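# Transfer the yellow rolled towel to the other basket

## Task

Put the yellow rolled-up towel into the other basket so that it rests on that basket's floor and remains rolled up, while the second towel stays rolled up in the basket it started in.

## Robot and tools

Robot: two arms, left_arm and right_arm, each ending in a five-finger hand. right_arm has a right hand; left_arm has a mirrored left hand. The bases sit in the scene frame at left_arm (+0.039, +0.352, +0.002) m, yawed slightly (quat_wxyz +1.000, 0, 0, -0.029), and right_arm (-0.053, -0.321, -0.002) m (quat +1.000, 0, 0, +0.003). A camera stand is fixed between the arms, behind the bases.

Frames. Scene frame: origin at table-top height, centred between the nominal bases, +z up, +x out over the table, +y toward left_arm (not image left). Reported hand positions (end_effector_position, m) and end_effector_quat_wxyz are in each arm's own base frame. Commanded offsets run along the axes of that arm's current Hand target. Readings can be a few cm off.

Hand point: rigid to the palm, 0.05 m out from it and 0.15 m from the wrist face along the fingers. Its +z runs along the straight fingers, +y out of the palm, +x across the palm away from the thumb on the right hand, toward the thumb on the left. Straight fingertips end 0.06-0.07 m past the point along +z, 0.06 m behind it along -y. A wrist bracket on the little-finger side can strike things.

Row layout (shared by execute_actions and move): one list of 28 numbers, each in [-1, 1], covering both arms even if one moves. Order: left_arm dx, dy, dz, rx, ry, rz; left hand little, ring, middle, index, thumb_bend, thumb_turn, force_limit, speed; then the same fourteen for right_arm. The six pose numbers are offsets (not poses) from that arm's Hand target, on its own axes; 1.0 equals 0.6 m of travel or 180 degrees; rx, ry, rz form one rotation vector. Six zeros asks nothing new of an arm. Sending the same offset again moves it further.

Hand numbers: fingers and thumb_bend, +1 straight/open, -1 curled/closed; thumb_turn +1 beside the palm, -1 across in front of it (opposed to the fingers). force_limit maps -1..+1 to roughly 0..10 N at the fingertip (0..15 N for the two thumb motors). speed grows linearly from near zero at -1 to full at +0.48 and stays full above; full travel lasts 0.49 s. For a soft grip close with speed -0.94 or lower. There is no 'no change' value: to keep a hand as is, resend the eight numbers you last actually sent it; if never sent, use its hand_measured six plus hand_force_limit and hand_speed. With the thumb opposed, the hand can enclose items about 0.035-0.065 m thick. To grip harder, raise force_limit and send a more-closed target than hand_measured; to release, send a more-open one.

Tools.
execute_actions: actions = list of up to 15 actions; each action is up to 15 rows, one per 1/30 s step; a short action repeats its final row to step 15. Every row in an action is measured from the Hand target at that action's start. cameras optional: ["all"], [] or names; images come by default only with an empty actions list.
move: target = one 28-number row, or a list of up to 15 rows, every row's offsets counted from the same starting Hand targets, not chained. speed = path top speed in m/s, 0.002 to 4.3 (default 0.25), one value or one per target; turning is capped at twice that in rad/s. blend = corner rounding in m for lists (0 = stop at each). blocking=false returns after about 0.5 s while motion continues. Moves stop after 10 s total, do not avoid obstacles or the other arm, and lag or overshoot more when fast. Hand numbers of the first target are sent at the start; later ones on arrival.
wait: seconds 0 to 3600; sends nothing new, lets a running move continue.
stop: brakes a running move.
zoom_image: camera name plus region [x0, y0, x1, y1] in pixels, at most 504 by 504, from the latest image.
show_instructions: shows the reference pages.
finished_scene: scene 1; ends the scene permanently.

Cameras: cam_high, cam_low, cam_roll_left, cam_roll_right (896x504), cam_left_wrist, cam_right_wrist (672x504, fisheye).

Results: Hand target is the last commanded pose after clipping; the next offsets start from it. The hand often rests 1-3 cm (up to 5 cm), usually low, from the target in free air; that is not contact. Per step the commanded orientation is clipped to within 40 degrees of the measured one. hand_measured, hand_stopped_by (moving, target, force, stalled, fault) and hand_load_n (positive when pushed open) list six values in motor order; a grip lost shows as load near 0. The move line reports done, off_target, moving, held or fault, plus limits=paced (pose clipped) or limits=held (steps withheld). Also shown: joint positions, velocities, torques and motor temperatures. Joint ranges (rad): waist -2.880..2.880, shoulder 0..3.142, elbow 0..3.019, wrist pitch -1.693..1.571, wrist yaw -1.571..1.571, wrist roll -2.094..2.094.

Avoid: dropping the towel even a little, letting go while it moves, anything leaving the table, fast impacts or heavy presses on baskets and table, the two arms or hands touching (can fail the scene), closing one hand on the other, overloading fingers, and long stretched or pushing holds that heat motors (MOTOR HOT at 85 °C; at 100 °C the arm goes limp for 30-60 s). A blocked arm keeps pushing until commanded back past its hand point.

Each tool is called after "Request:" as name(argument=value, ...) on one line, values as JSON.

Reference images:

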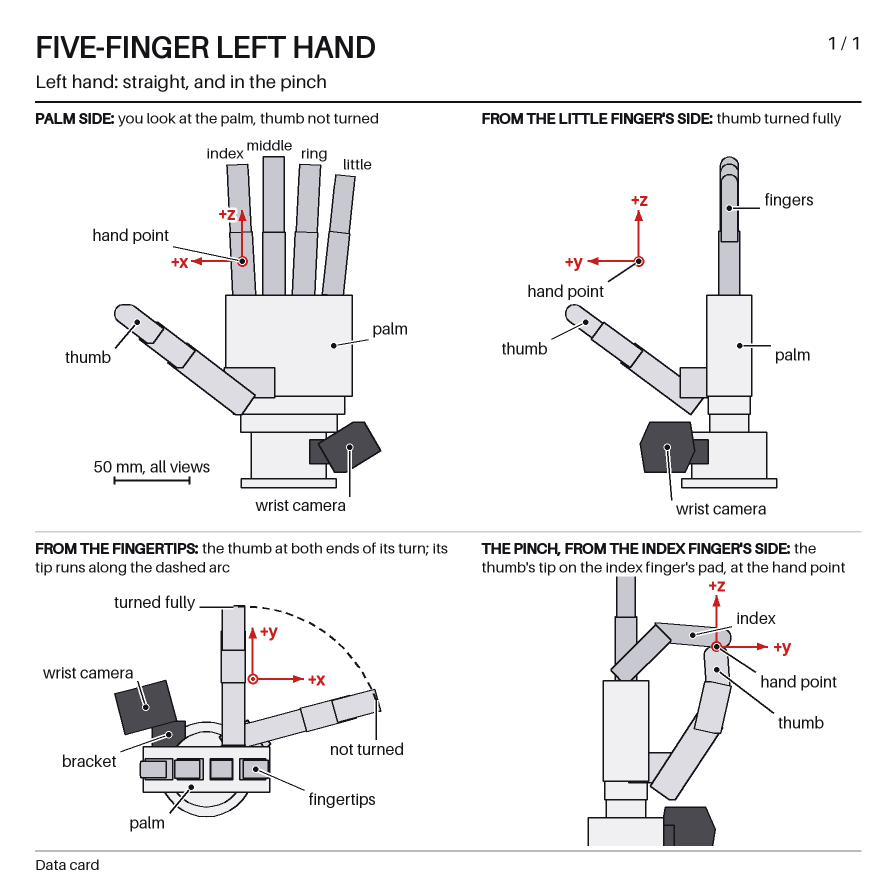

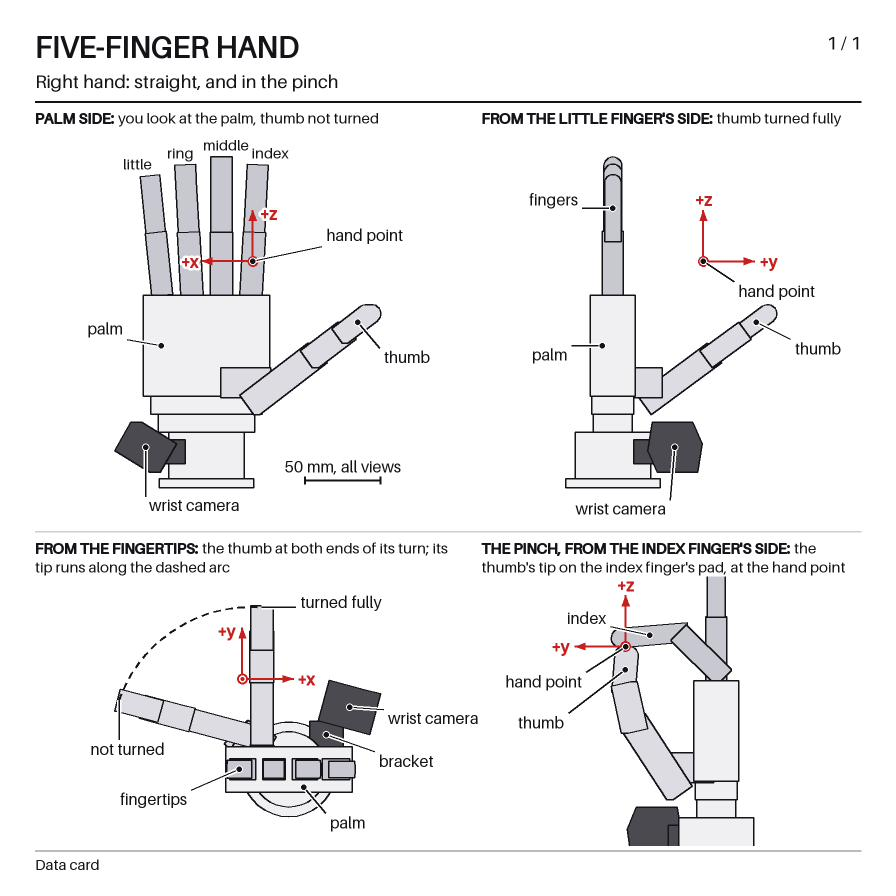

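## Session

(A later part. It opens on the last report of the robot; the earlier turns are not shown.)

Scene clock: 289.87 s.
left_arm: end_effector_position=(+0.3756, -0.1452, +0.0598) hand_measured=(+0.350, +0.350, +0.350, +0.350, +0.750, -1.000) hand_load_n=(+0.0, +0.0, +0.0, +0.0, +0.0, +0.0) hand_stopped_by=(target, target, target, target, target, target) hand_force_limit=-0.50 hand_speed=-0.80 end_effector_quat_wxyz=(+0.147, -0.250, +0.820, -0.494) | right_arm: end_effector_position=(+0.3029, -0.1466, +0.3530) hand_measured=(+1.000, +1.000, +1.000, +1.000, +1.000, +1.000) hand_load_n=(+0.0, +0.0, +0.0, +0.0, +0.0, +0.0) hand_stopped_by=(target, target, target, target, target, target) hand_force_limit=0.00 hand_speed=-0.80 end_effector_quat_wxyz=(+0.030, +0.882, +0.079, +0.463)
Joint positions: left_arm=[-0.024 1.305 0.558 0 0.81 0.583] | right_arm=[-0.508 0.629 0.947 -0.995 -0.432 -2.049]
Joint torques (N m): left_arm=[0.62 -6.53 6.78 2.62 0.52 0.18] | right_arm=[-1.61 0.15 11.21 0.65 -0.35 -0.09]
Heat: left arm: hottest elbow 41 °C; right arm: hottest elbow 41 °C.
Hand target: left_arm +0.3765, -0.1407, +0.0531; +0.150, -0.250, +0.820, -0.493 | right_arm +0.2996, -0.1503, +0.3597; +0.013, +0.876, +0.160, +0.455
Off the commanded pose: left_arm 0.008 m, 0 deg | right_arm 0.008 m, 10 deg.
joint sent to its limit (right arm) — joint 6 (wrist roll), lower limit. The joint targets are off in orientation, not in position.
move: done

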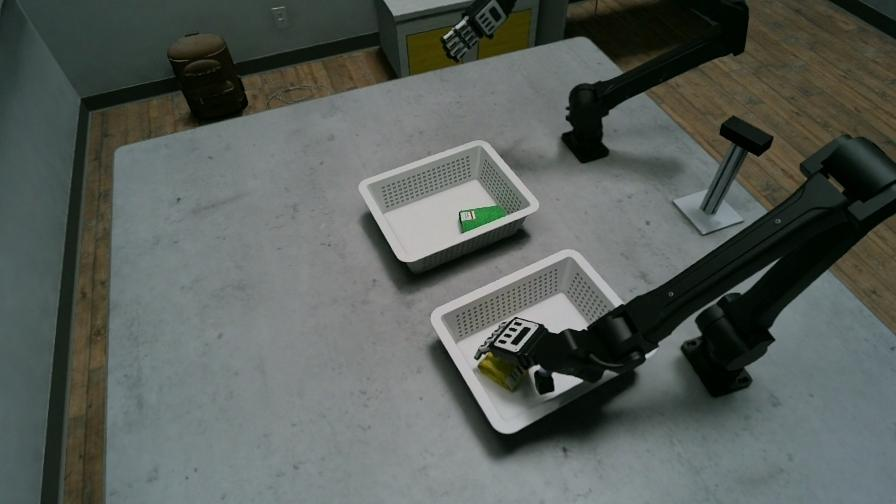

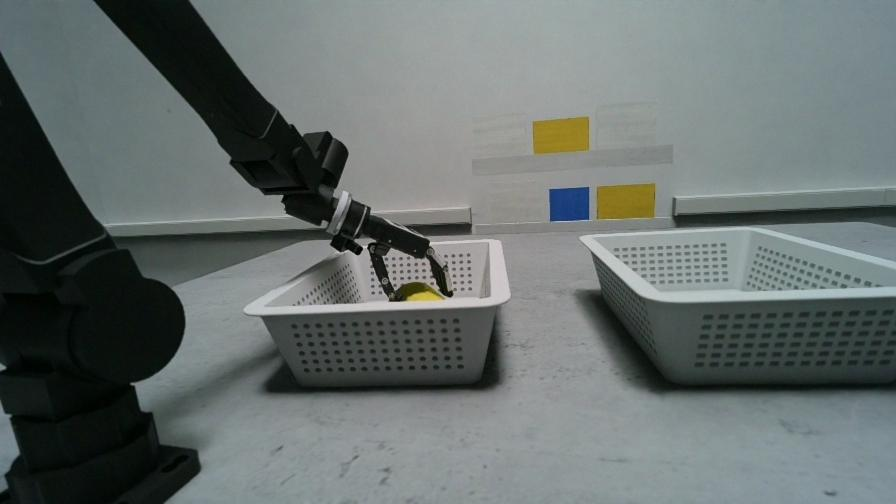

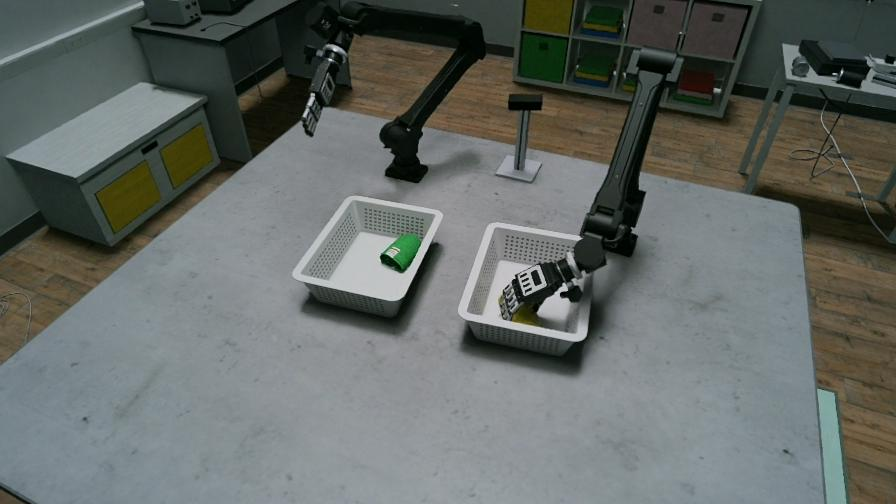

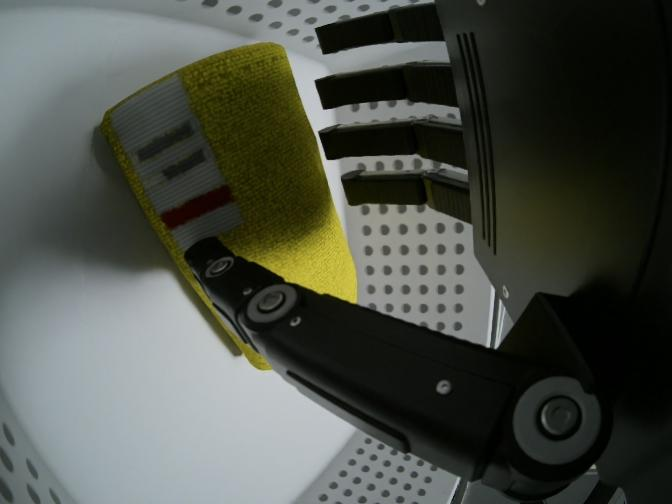

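Request:
move(target=[[0,0,0,0,0,0,0.2,0.2,0.2,0.2,0.55,-1,-0.5,-0.85,0,0,0,0,0,0,1,1,1,1,1,1,0,-0.8],[0,0.0089,0.0047,0,0,0,0.1,0.1,0.1,0.1,0.4,-1,-0.5,-0.85,0,0,0,0,0,0,1,1,1,1,1,1,0,-0.8]], speed=0.04, cameras=["cam_high","cam_low","cam_roll_left","cam_left_wrist"])

Request:
zoom_image(camera="cam_low", region=[350, 200, 500, 340])

Request:
zoom_image(camera="cam_left_wrist", region=[0, 0, 480, 480])

Request:
zoom_image(camera="cam_roll_left", region=[440, 200, 620, 360])

Scene clock: 299.43 s.
left_arm: end_effector_position=(+0.3770, -0.1454, +0.0557) hand_measured=(+0.100, +0.100, +0.100, +0.100, +0.402, -1.000) hand_load_n=(+0.0, +0.0, +1.0, +0.0, +1.0, +0.0) hand_stopped_by=(target, target, target, target, target, target) hand_force_limit=-0.50 hand_speed=-0.85 end_effector_quat_wxyz=(+0.149, -0.249, +0.819, -0.495) | right_arm: end_effector_position=(+0.3029, -0.1466, +0.3530) hand_measured=(+1.000, +1.000, +1.000, +1.000, +1.000, +1.000) hand_load_n=(+0.0, +0.0, +0.0, +0.0, +0.0, +0.0) hand_stopped_by=(target, target, target, target, target, target) hand_force_limit=0.00 hand_speed=-0.80 end_effector_quat_wxyz=(+0.030, +0.882, +0.079, +0.463)
Joint positions: left_arm=[-0.024 1.32 0.553 0.025 0.812 0.583] | right_arm=[-0.508 0.629 0.947 -0.995 -0.432 -2.049]
Joint torques (N m): left_arm=[0.44 -6.48 6.43 2.51 0.46 0.21] | right_arm=[-1.55 0.15 11.19 0.64 -0.35 -0.09]
Heat: left arm: hottest elbow 40 °C; right arm: hottest elbow 41 °C.
Hand target: left_arm +0.3765, -0.1406, +0.0471; +0.150, -0.250, +0.820, -0.493 | right_arm +0.2996, -0.1503, +0.3597; +0.013, +0.876, +0.160, +0.455
Off the commanded pose: left_arm 0.010 m, 0 deg | right_arm 0.008 m, 10 deg.
joint sent to its limit (right arm) — joint 6 (wrist roll), lower limit. The joint targets are off in orientation, not in position.
move: done

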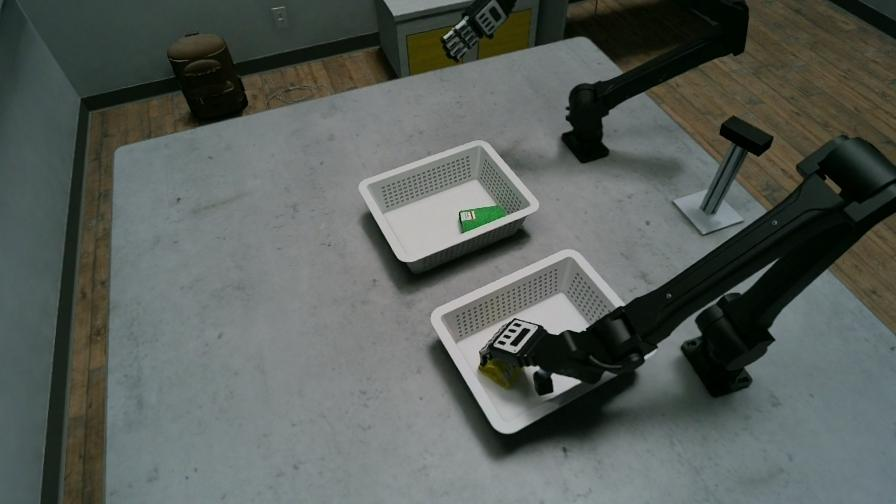

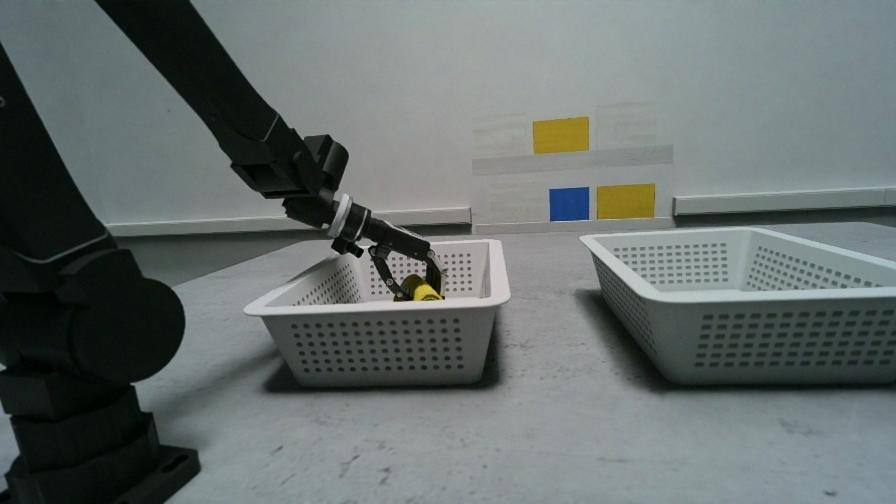

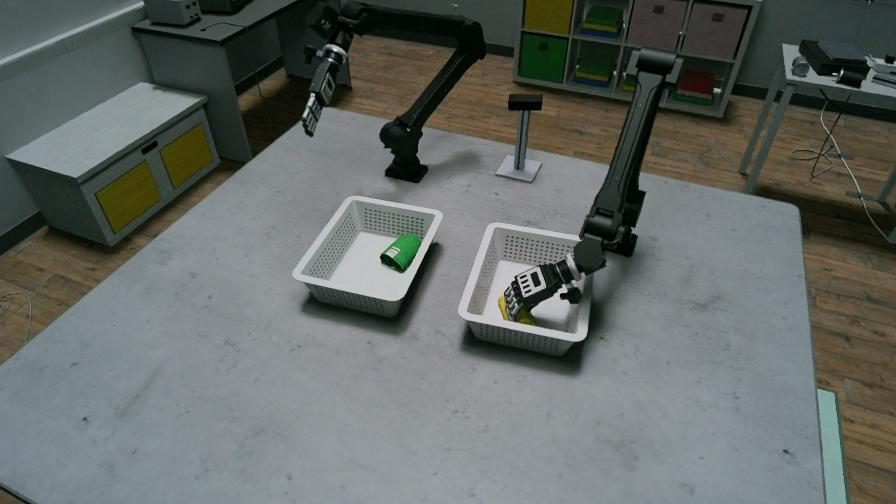

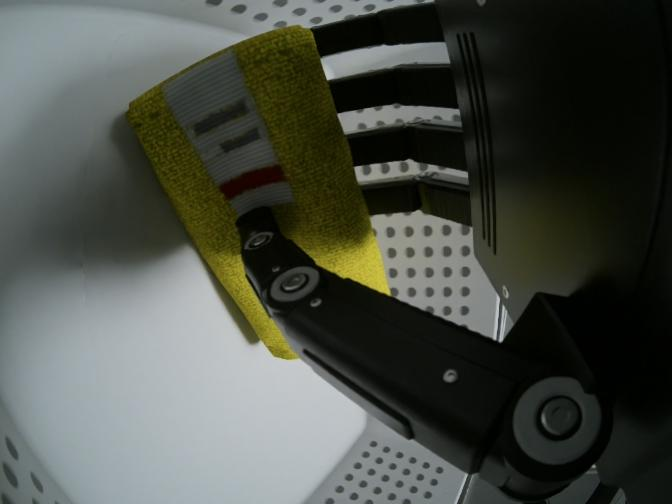

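Scaled by 3.360 from the camera's image (finer frame: 1280x720).

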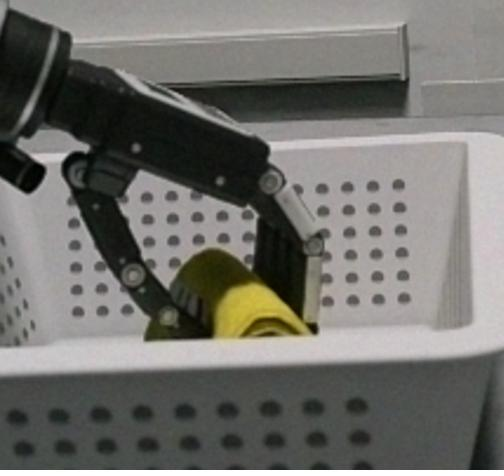

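Scaled by 1.050 from the camera's image (finer frame: 960x720).

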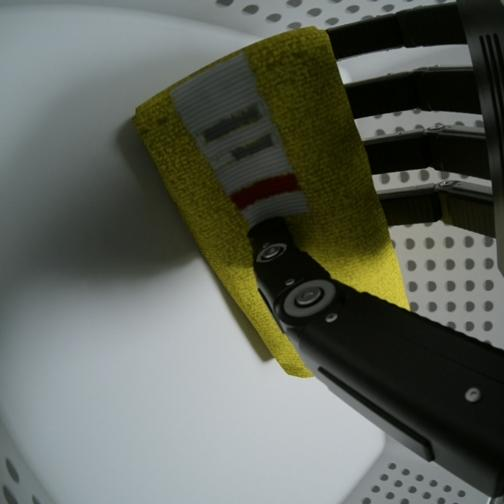

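Scaled by 2.800 from the camera's image (finer frame: 1280x720).

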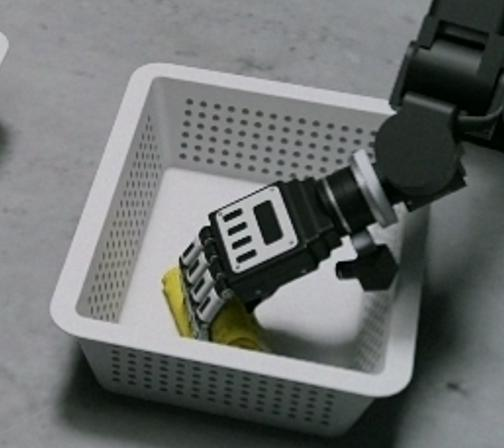

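Request:
move(target=[0,0,0,0,0,0,-0.05,-0.05,-0.02,-0.02,0.25,-1,-0.4,-0.9,0,0,0,0,0,0,1,1,1,1,1,1,0,-0.8], cameras=["cam_low","cam_left_wrist"])

Request:
zoom_image(camera="cam_low", region=[350, 200, 500, 340])

Scene clock: 303.67 s.
left_arm: end_effector_position=(+0.3773, -0.1455, +0.0560) hand_measured=(-0.050, -0.050, +0.066, +0.018, +0.358, -1.000) hand_load_n=(+0.0, +2.5, +1.0, +3.5, +5.0, +0.5) hand_stopped_by=(target, target, force, force, force, target) hand_force_limit=-0.40 hand_speed=-0.90 end_effector_quat_wxyz=(+0.149, -0.248, +0.819, -0.496) | right_arm: end_effector_position=(+0.3029, -0.1466, +0.3530) hand_measured=(+1.000, +1.000, +1.000, +1.000, +1.000, +1.000) hand_load_n=(+0.0, +0.0, +0.0, +0.0, +0.0, +0.0) hand_stopped_by=(target, target, target, target, target, target) hand_force_limit=0.00 hand_speed=-0.80 end_effector_quat_wxyz=(+0.030, +0.882, +0.079, +0.463)
Joint positions: left_arm=[-0.024 1.32 0.553 0.027 0.812 0.583] | right_arm=[-0.508 0.629 0.947 -0.995 -0.432 -2.049]
Joint torques (N m): left_arm=[0.73 -6.65 6.48 2.4 0.42 0.19] | right_arm=[-1.73 0.38 11.19 0.68 -0.36 -0.09]
Heat: left arm: hottest elbow 40 °C; right arm: hottest elbow 41 °C.
Hand target: left_arm +0.3766, -0.1406, +0.0471; +0.150, -0.250, +0.820, -0.493 | right_arm +0.2996, -0.1503, +0.3597; +0.013, +0.876, +0.160, +0.455
Off the commanded pose: left_arm 0.010 m, 0 deg | right_arm 0.008 m, 10 deg.
joint sent to its limit (right arm) — joint 6 (wrist roll), lower limit. The joint targets are off in orientation, not in position.
move: done

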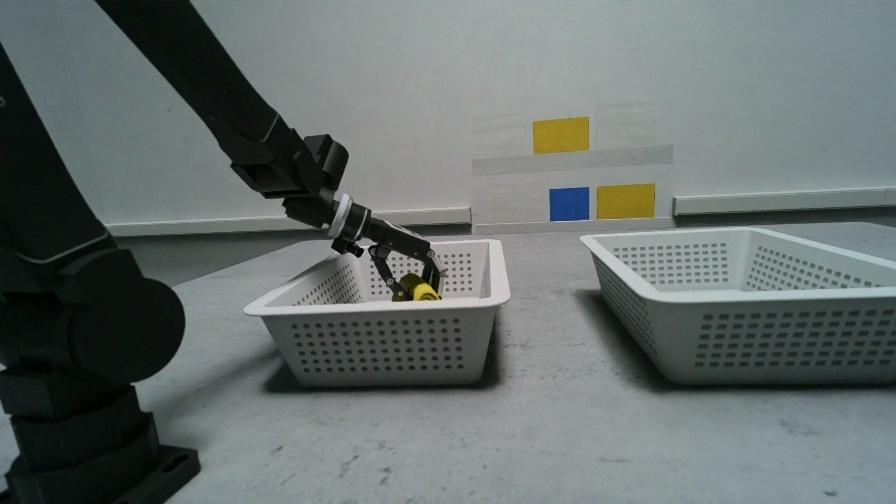

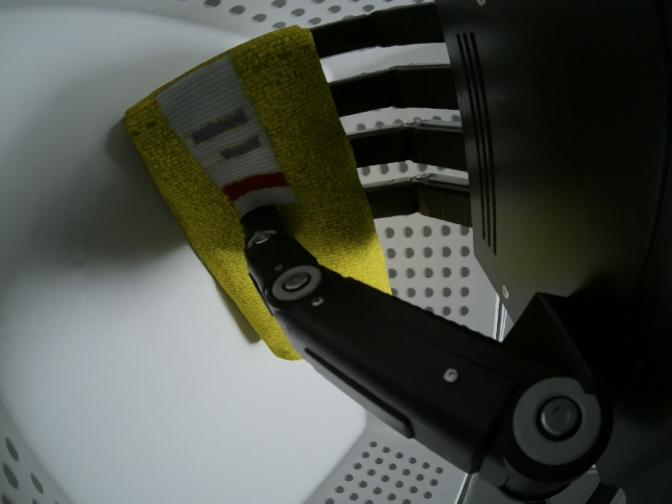

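Scaled by 3.360 from the camera's image (finer frame: 1280x720).

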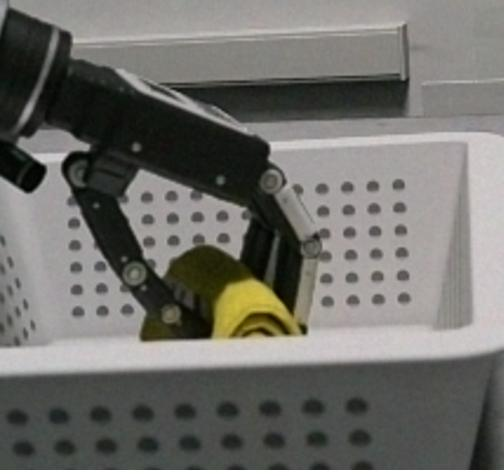

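Request:
move(target=[0,-0.1178,-0.0626,0,0,0,-0.05,-0.05,-0.02,-0.02,0.25,-1,-0.4,-0.9,0,0,0,0,0,0,1,1,1,1,1,1,0,-0.8], speed=0.08, cameras=["cam_high","cam_low","cam_roll_left","cam_left_wrist"])

Request:
zoom_image(camera="cam_low", region=[350, 180, 500, 320])

Request:
zoom_image(camera="cam_roll_left", region=[440, 200, 620, 360])

Scene clock: 309.47 s.
left_arm: end_effector_position=(+0.3577, -0.1450, +0.1053) hand_measured=(-0.050, -0.050, +0.066, +0.018, +0.358, -1.000) hand_load_n=(+0.0, +2.0, +0.5, +3.0, +4.5, +0.5) hand_stopped_by=(target, target, force, force, force, target) hand_force_limit=-0.40 hand_speed=-0.90 end_effector_quat_wxyz=(+0.127, -0.261, +0.823, -0.488) | right_arm: end_effector_position=(+0.3029, -0.1466, +0.3530) hand_measured=(+1.000, +1.000, +1.000, +1.000, +1.000, +1.000) hand_load_n=(+0.0, +0.0, +0.0, +0.0, +0.0, +0.0) hand_stopped_by=(target, target, target, target, target, target) hand_force_limit=0.00 hand_speed=-0.80 end_effector_quat_wxyz=(+0.030, +0.882, +0.079, +0.463)
Joint positions: left_arm=[-0.024 1.166 0.612 -0.241 0.812 0.583] | right_arm=[-0.508 0.629 0.947 -0.995 -0.432 -2.049]
Joint torques (N m): left_arm=[0.5 -7.77 11.88 1.17 0.43 0.19] | right_arm=[-1.67 0.09 11.21 0.68 -0.35 -0.09]
Heat: left arm: hottest elbow 40 °C; right arm: hottest elbow 41 °C.
Hand target: left_arm +0.3765, -0.1406, +0.1270; +0.150, -0.250, +0.820, -0.492 | right_arm +0.2996, -0.1503, +0.3597; +0.013, +0.876, +0.160, +0.455
Off the commanded pose: left_arm 0.029 m, 3 deg | right_arm 0.008 m, 10 deg.
joint sent to its limit (right arm) — joint 6 (wrist roll), lower limit. The joint targets are off in orientation, not in position.
move: off_target (left_arm)

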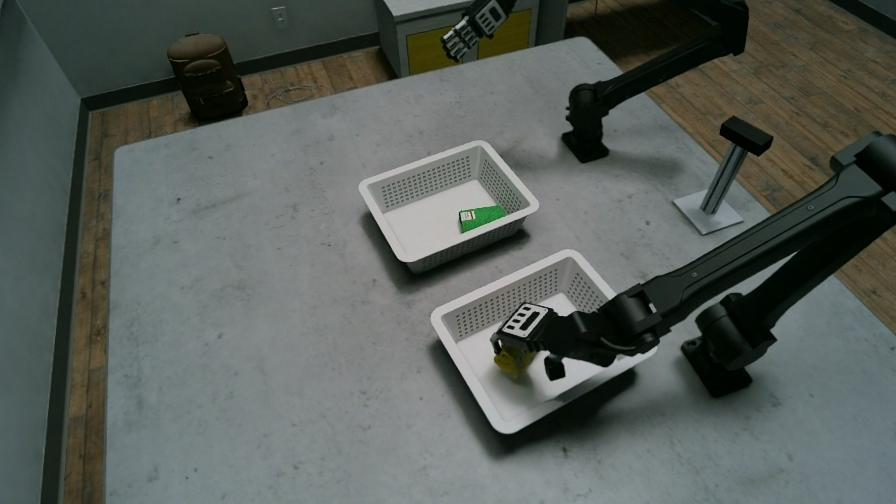

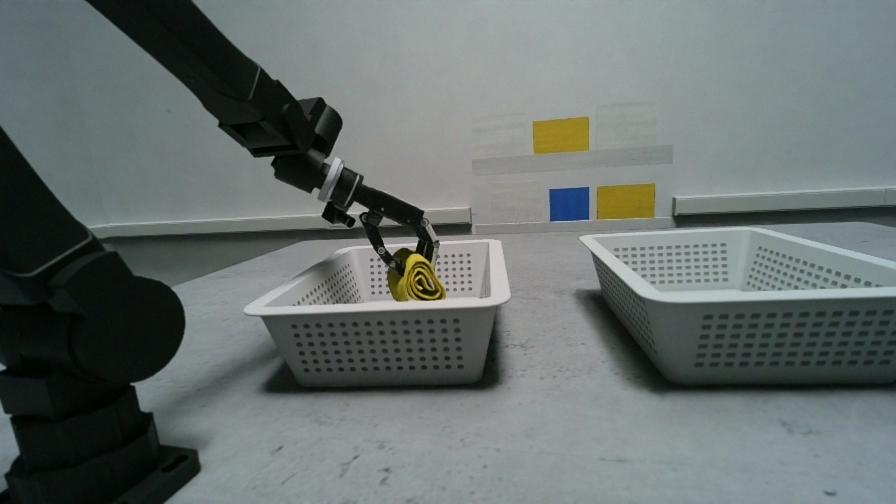

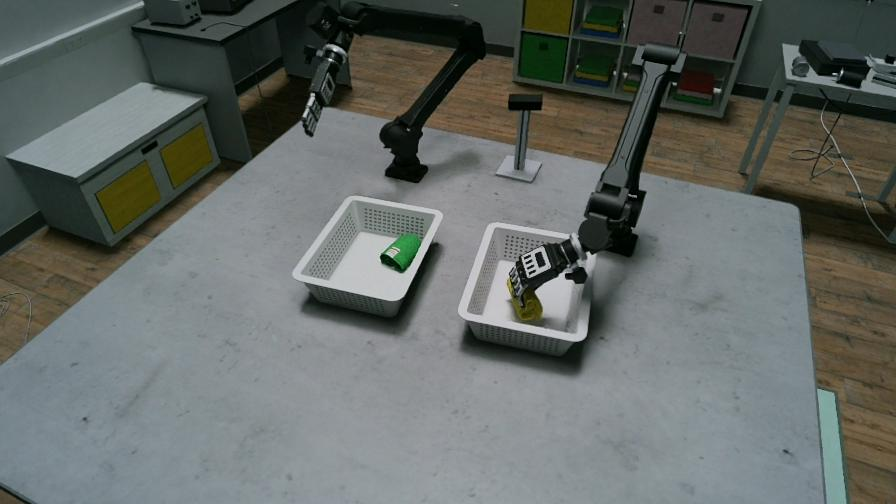

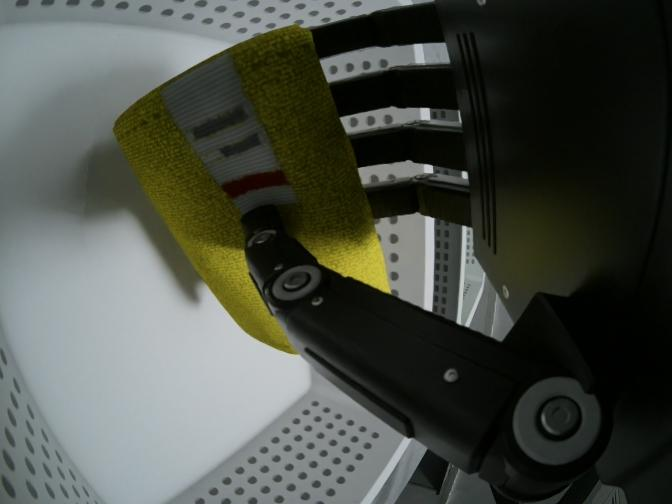

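Scaled by 3.360 from the camera's image (finer frame: 1280x720).

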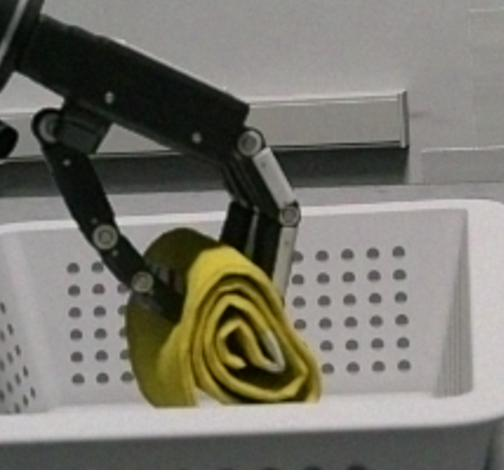

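Scaled by 2.800 from the camera's image (finer frame: 1280x720).

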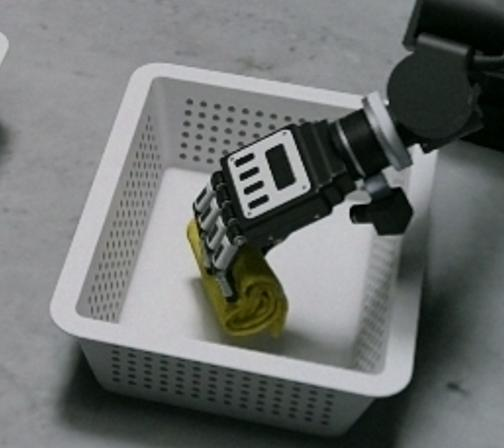

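Request:
move(target=[[0,-0.184,-0.0978,0,0,0,-0.05,-0.05,-0.02,-0.02,0.25,-1,-0.4,-0.9,0,0,0,0,0,0,1,1,1,1,1,1,0,-0.8],[0.3197,-0.4785,0.4562,0,0,0,-0.05,-0.05,-0.02,-0.02,0.25,-1,-0.4,-0.9,0,0,0,0,0,0,1,1,1,1,1,1,0,-0.8]], speed=[0.1,0.15], blend=[0.05,0], cameras=["all"])

Request:
zoom_image(camera="cam_roll_left", region=[280, 150, 540, 360])

Request:
zoom_image(camera="cam_roll_right", region=[250, 170, 520, 400])

Scene clock: 328.87 s.
left_arm: end_effector_position=(+0.4207, -0.5433, +0.2345) hand_measured=(-0.050, -0.050, +0.066, +0.018, +0.358, -1.000) hand_load_n=(+0.0, +2.0, +0.5, +3.5, +4.5, +0.5) hand_stopped_by=(target, target, force, force, force, target) hand_force_limit=-0.40 hand_speed=-0.90 end_effector_quat_wxyz=(+0.149, -0.249, +0.828, -0.480) | right_arm: end_effector_position=(+0.3029, -0.1466, +0.3530) hand_measured=(+1.000, +1.000, +1.000, +1.000, +1.000, +1.000) hand_load_n=(+0.0, +0.0, +0.0, +0.0, +0.0, +0.0) hand_stopped_by=(target, target, target, target, target, target) hand_force_limit=0.00 hand_speed=-0.80 end_effector_quat_wxyz=(+0.030, +0.882, +0.079, +0.463)
Joint positions: left_arm=[-0.84 1.638 1.417 -0.301 0.118 0.077] | right_arm=[-0.508 0.629 0.947 -0.995 -0.432 -2.049]
Joint torques (N m): left_arm=[-0.79 -14.51 14.06 1.89 -0.13 -0.11] | right_arm=[-1.61 0.15 11.21 0.66 -0.36 -0.09]
Heat: left arm: hottest elbow 43 °C; right arm: hottest elbow 41 °C.
Hand target: left_arm +0.4277, -0.5601, +0.2522; +0.150, -0.250, +0.820, -0.493 | right_arm +0.2996, -0.1503, +0.3597; +0.013, +0.876, +0.160, +0.455
Off the commanded pose: left_arm 0.025 m, 2 deg | right_arm 0.008 m, 10 deg.
joint sent to its limit (right arm) — joint 6 (wrist roll), lower limit. The joint targets are off in orientation, not in position.
move: off_target (left_arm)

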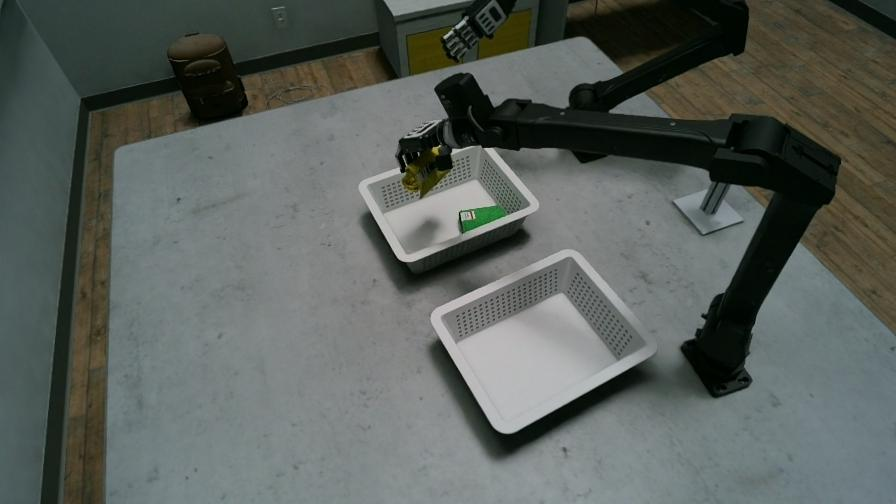

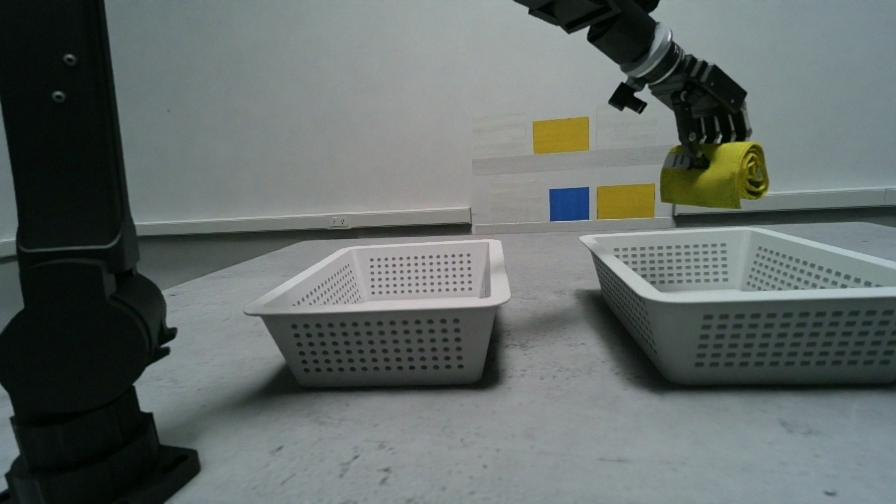

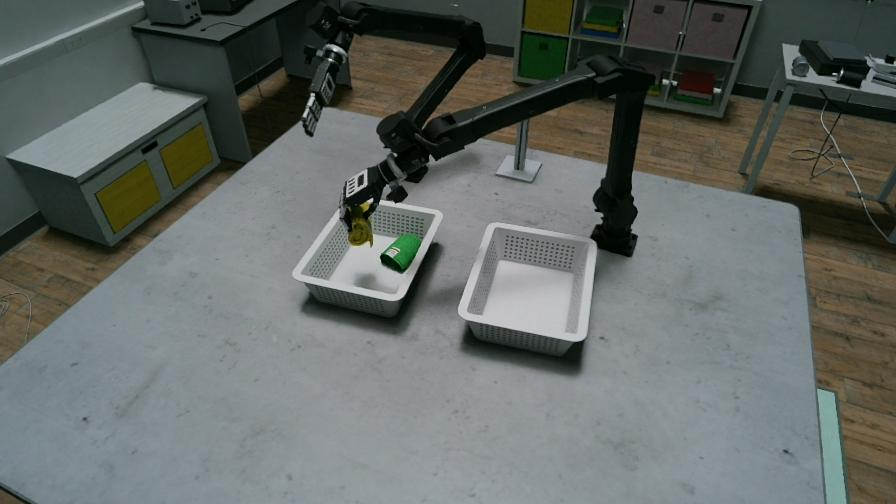

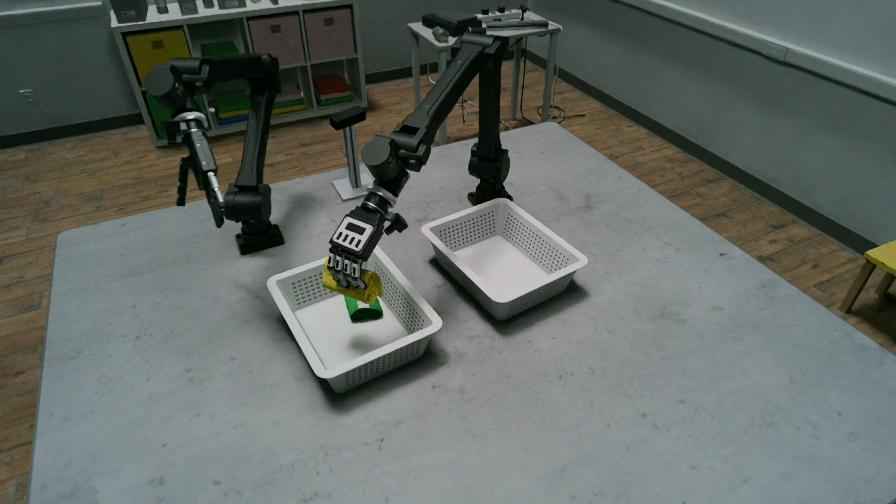

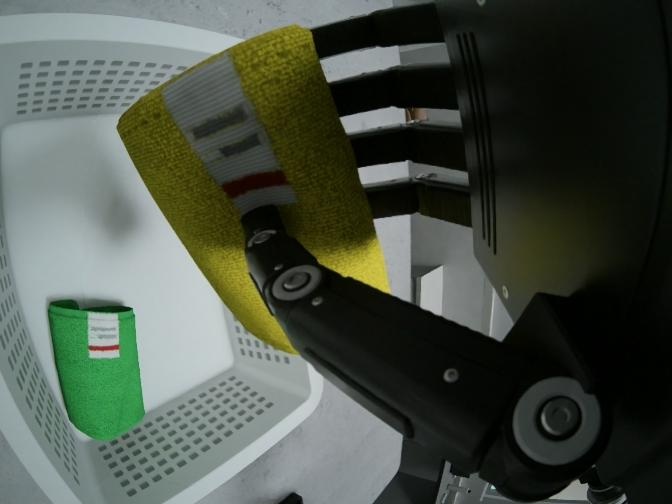

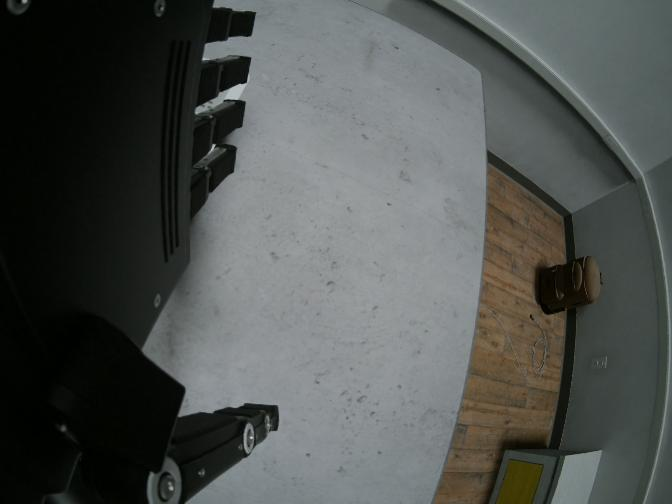

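Scaled by 1.938 from the camera's image (finer frame: 1280x720).

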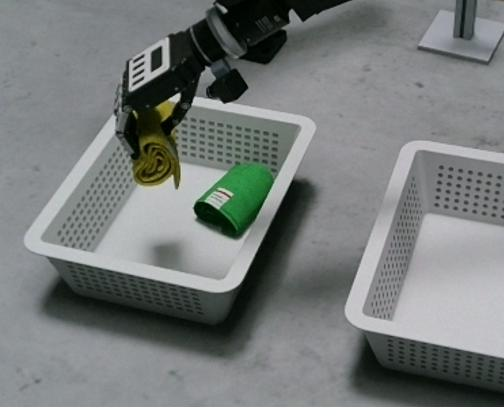

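Scaled by 1.867 from the camera's image (finer frame: 1280x720).

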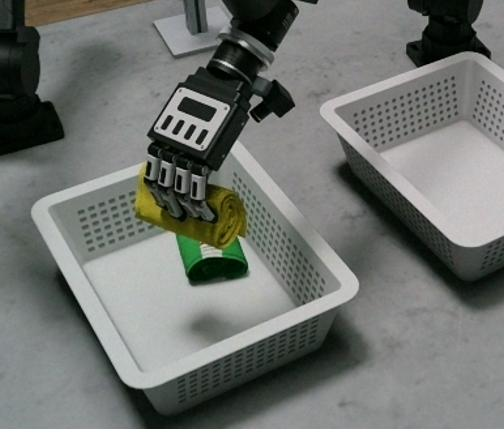

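Request:
move(target=[0,0.209,0.1111,0,0,0,-0.05,-0.05,-0.02,-0.02,0.25,-1,-0.4,-0.9,0,0,0,0,0,0,1,1,1,1,1,1,0,-0.8], speed=0.1, cameras=["cam_high","cam_low","cam_roll_left","cam_roll_right","cam_left_wrist"])

Request:
zoom_image(camera="cam_roll_left", region=[280, 170, 460, 330])

Request:
zoom_image(camera="cam_roll_right", region=[250, 220, 460, 400])

Request:
zoom_image(camera="cam_low", region=[570, 160, 870, 400])

Scene clock: 340.27 s.
left_arm: end_effector_position=(+0.4305, -0.5542, +0.1183) hand_measured=(-0.050, -0.050, +0.066, +0.018, +0.358, -1.000) hand_load_n=(+0.0, +1.5, +0.5, +3.5, +4.5, +0.5) hand_stopped_by=(target, target, force, force, force, target) hand_force_limit=-0.40 hand_speed=-0.90 end_effector_quat_wxyz=(+0.154, -0.247, +0.822, -0.490) | right_arm: end_effector_position=(+0.3029, -0.1466, +0.3530) hand_measured=(+1.000, +1.000, +1.000, +1.000, +1.000, +1.000) hand_load_n=(+0.0, +0.0, +0.0, +0.0, +0.0, +0.5) hand_stopped_by=(target, target, target, target, target, target) hand_force_limit=0.00 hand_speed=-0.80 end_effector_quat_wxyz=(+0.030, +0.882, +0.079, +0.463)
Joint positions: left_arm=[-0.84 1.776 1.259 0.022 0.118 0.076] | right_arm=[-0.508 0.629 0.947 -0.995 -0.432 -2.049]
Joint torques (N m): left_arm=[-0.79 -15.62 8.59 3.25 -0.12 -0.1] | right_arm=[-1.61 0.32 11.18 0.65 -0.35 -0.08]
Heat: left arm: hottest elbow 44 °C; right arm: hottest elbow 41 °C.
Hand target: left_arm +0.4276, -0.5601, +0.1101; +0.150, -0.250, +0.820, -0.493 | right_arm +0.2996, -0.1503, +0.3597; +0.013, +0.876, +0.160, +0.455
Off the commanded pose: left_arm 0.010 m, 1 deg | right_arm 0.008 m, 10 deg.
joint sent to its limit (right arm) — joint 6 (wrist roll), lower limit. The joint targets are off in orientation, not in position.
move: done

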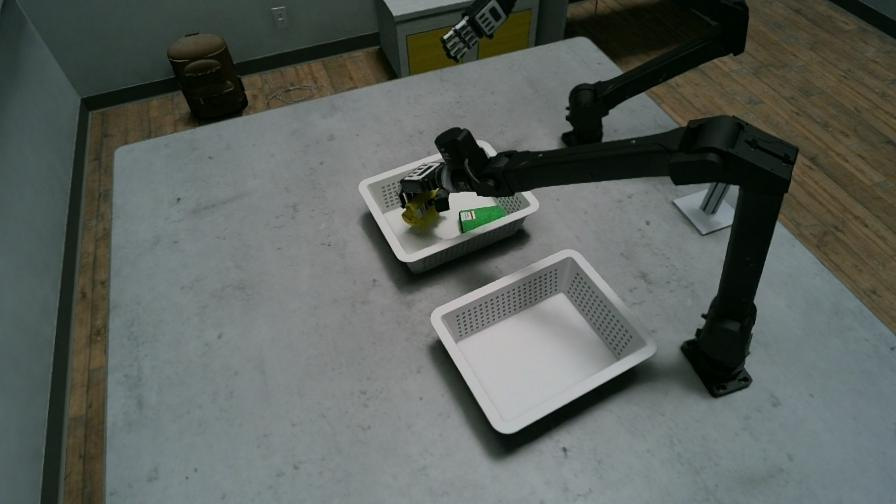

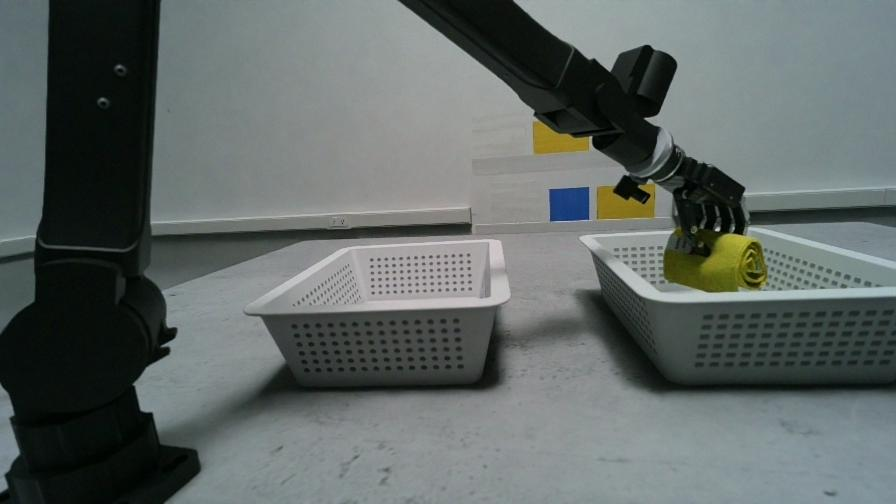

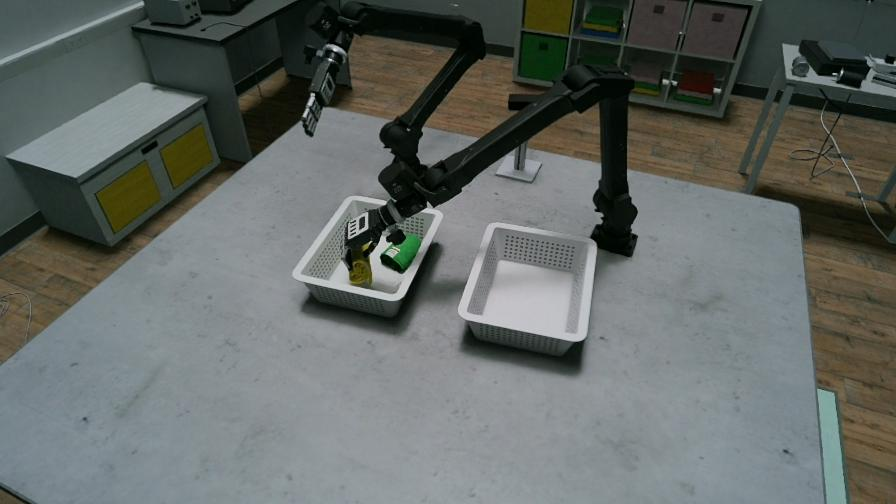

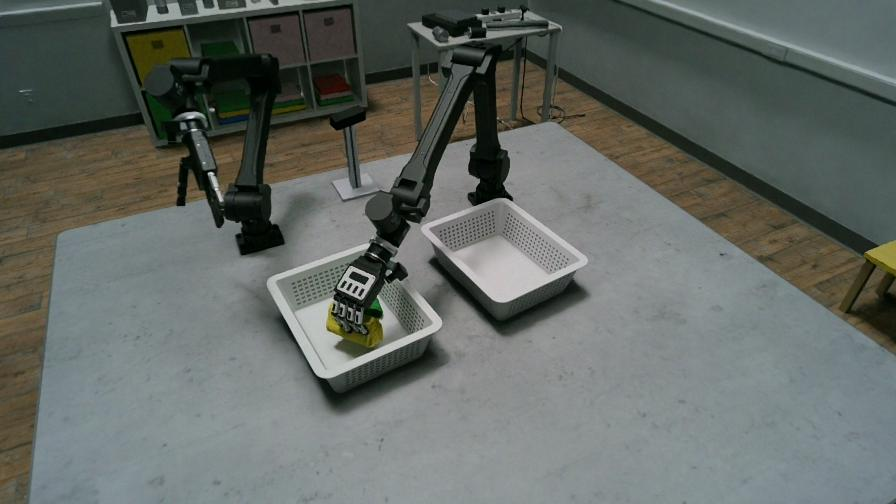

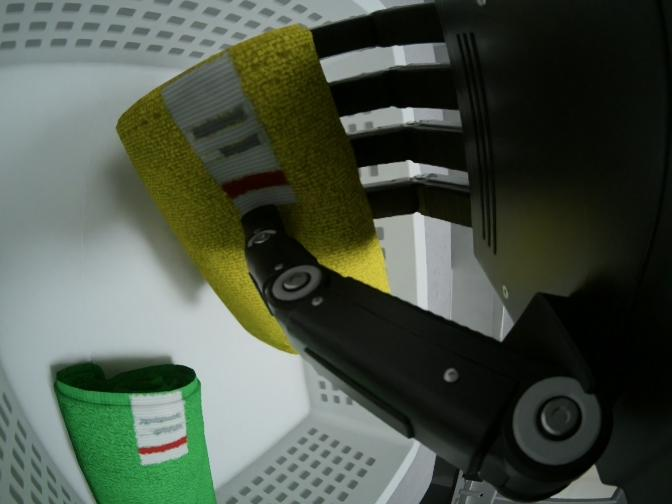

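Scaled by 2.800 from the camera's image (finer frame: 1280x720).

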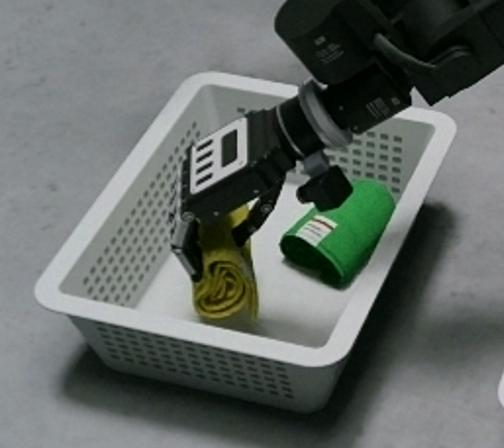

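Scaled by 2.400 from the camera's image (finer frame: 1280x720).

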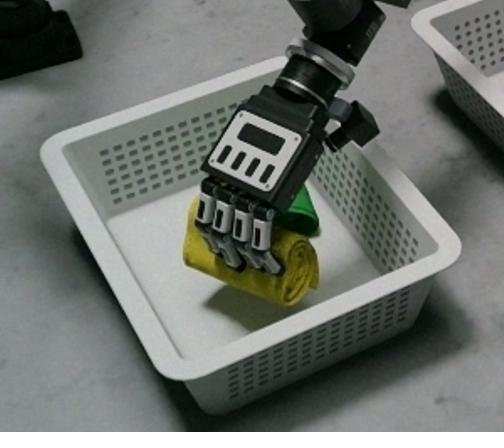

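Scaled by 1.680 from the camera's image (finer frame: 1280x720).

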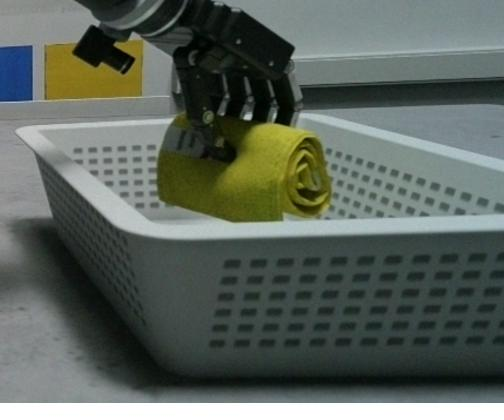

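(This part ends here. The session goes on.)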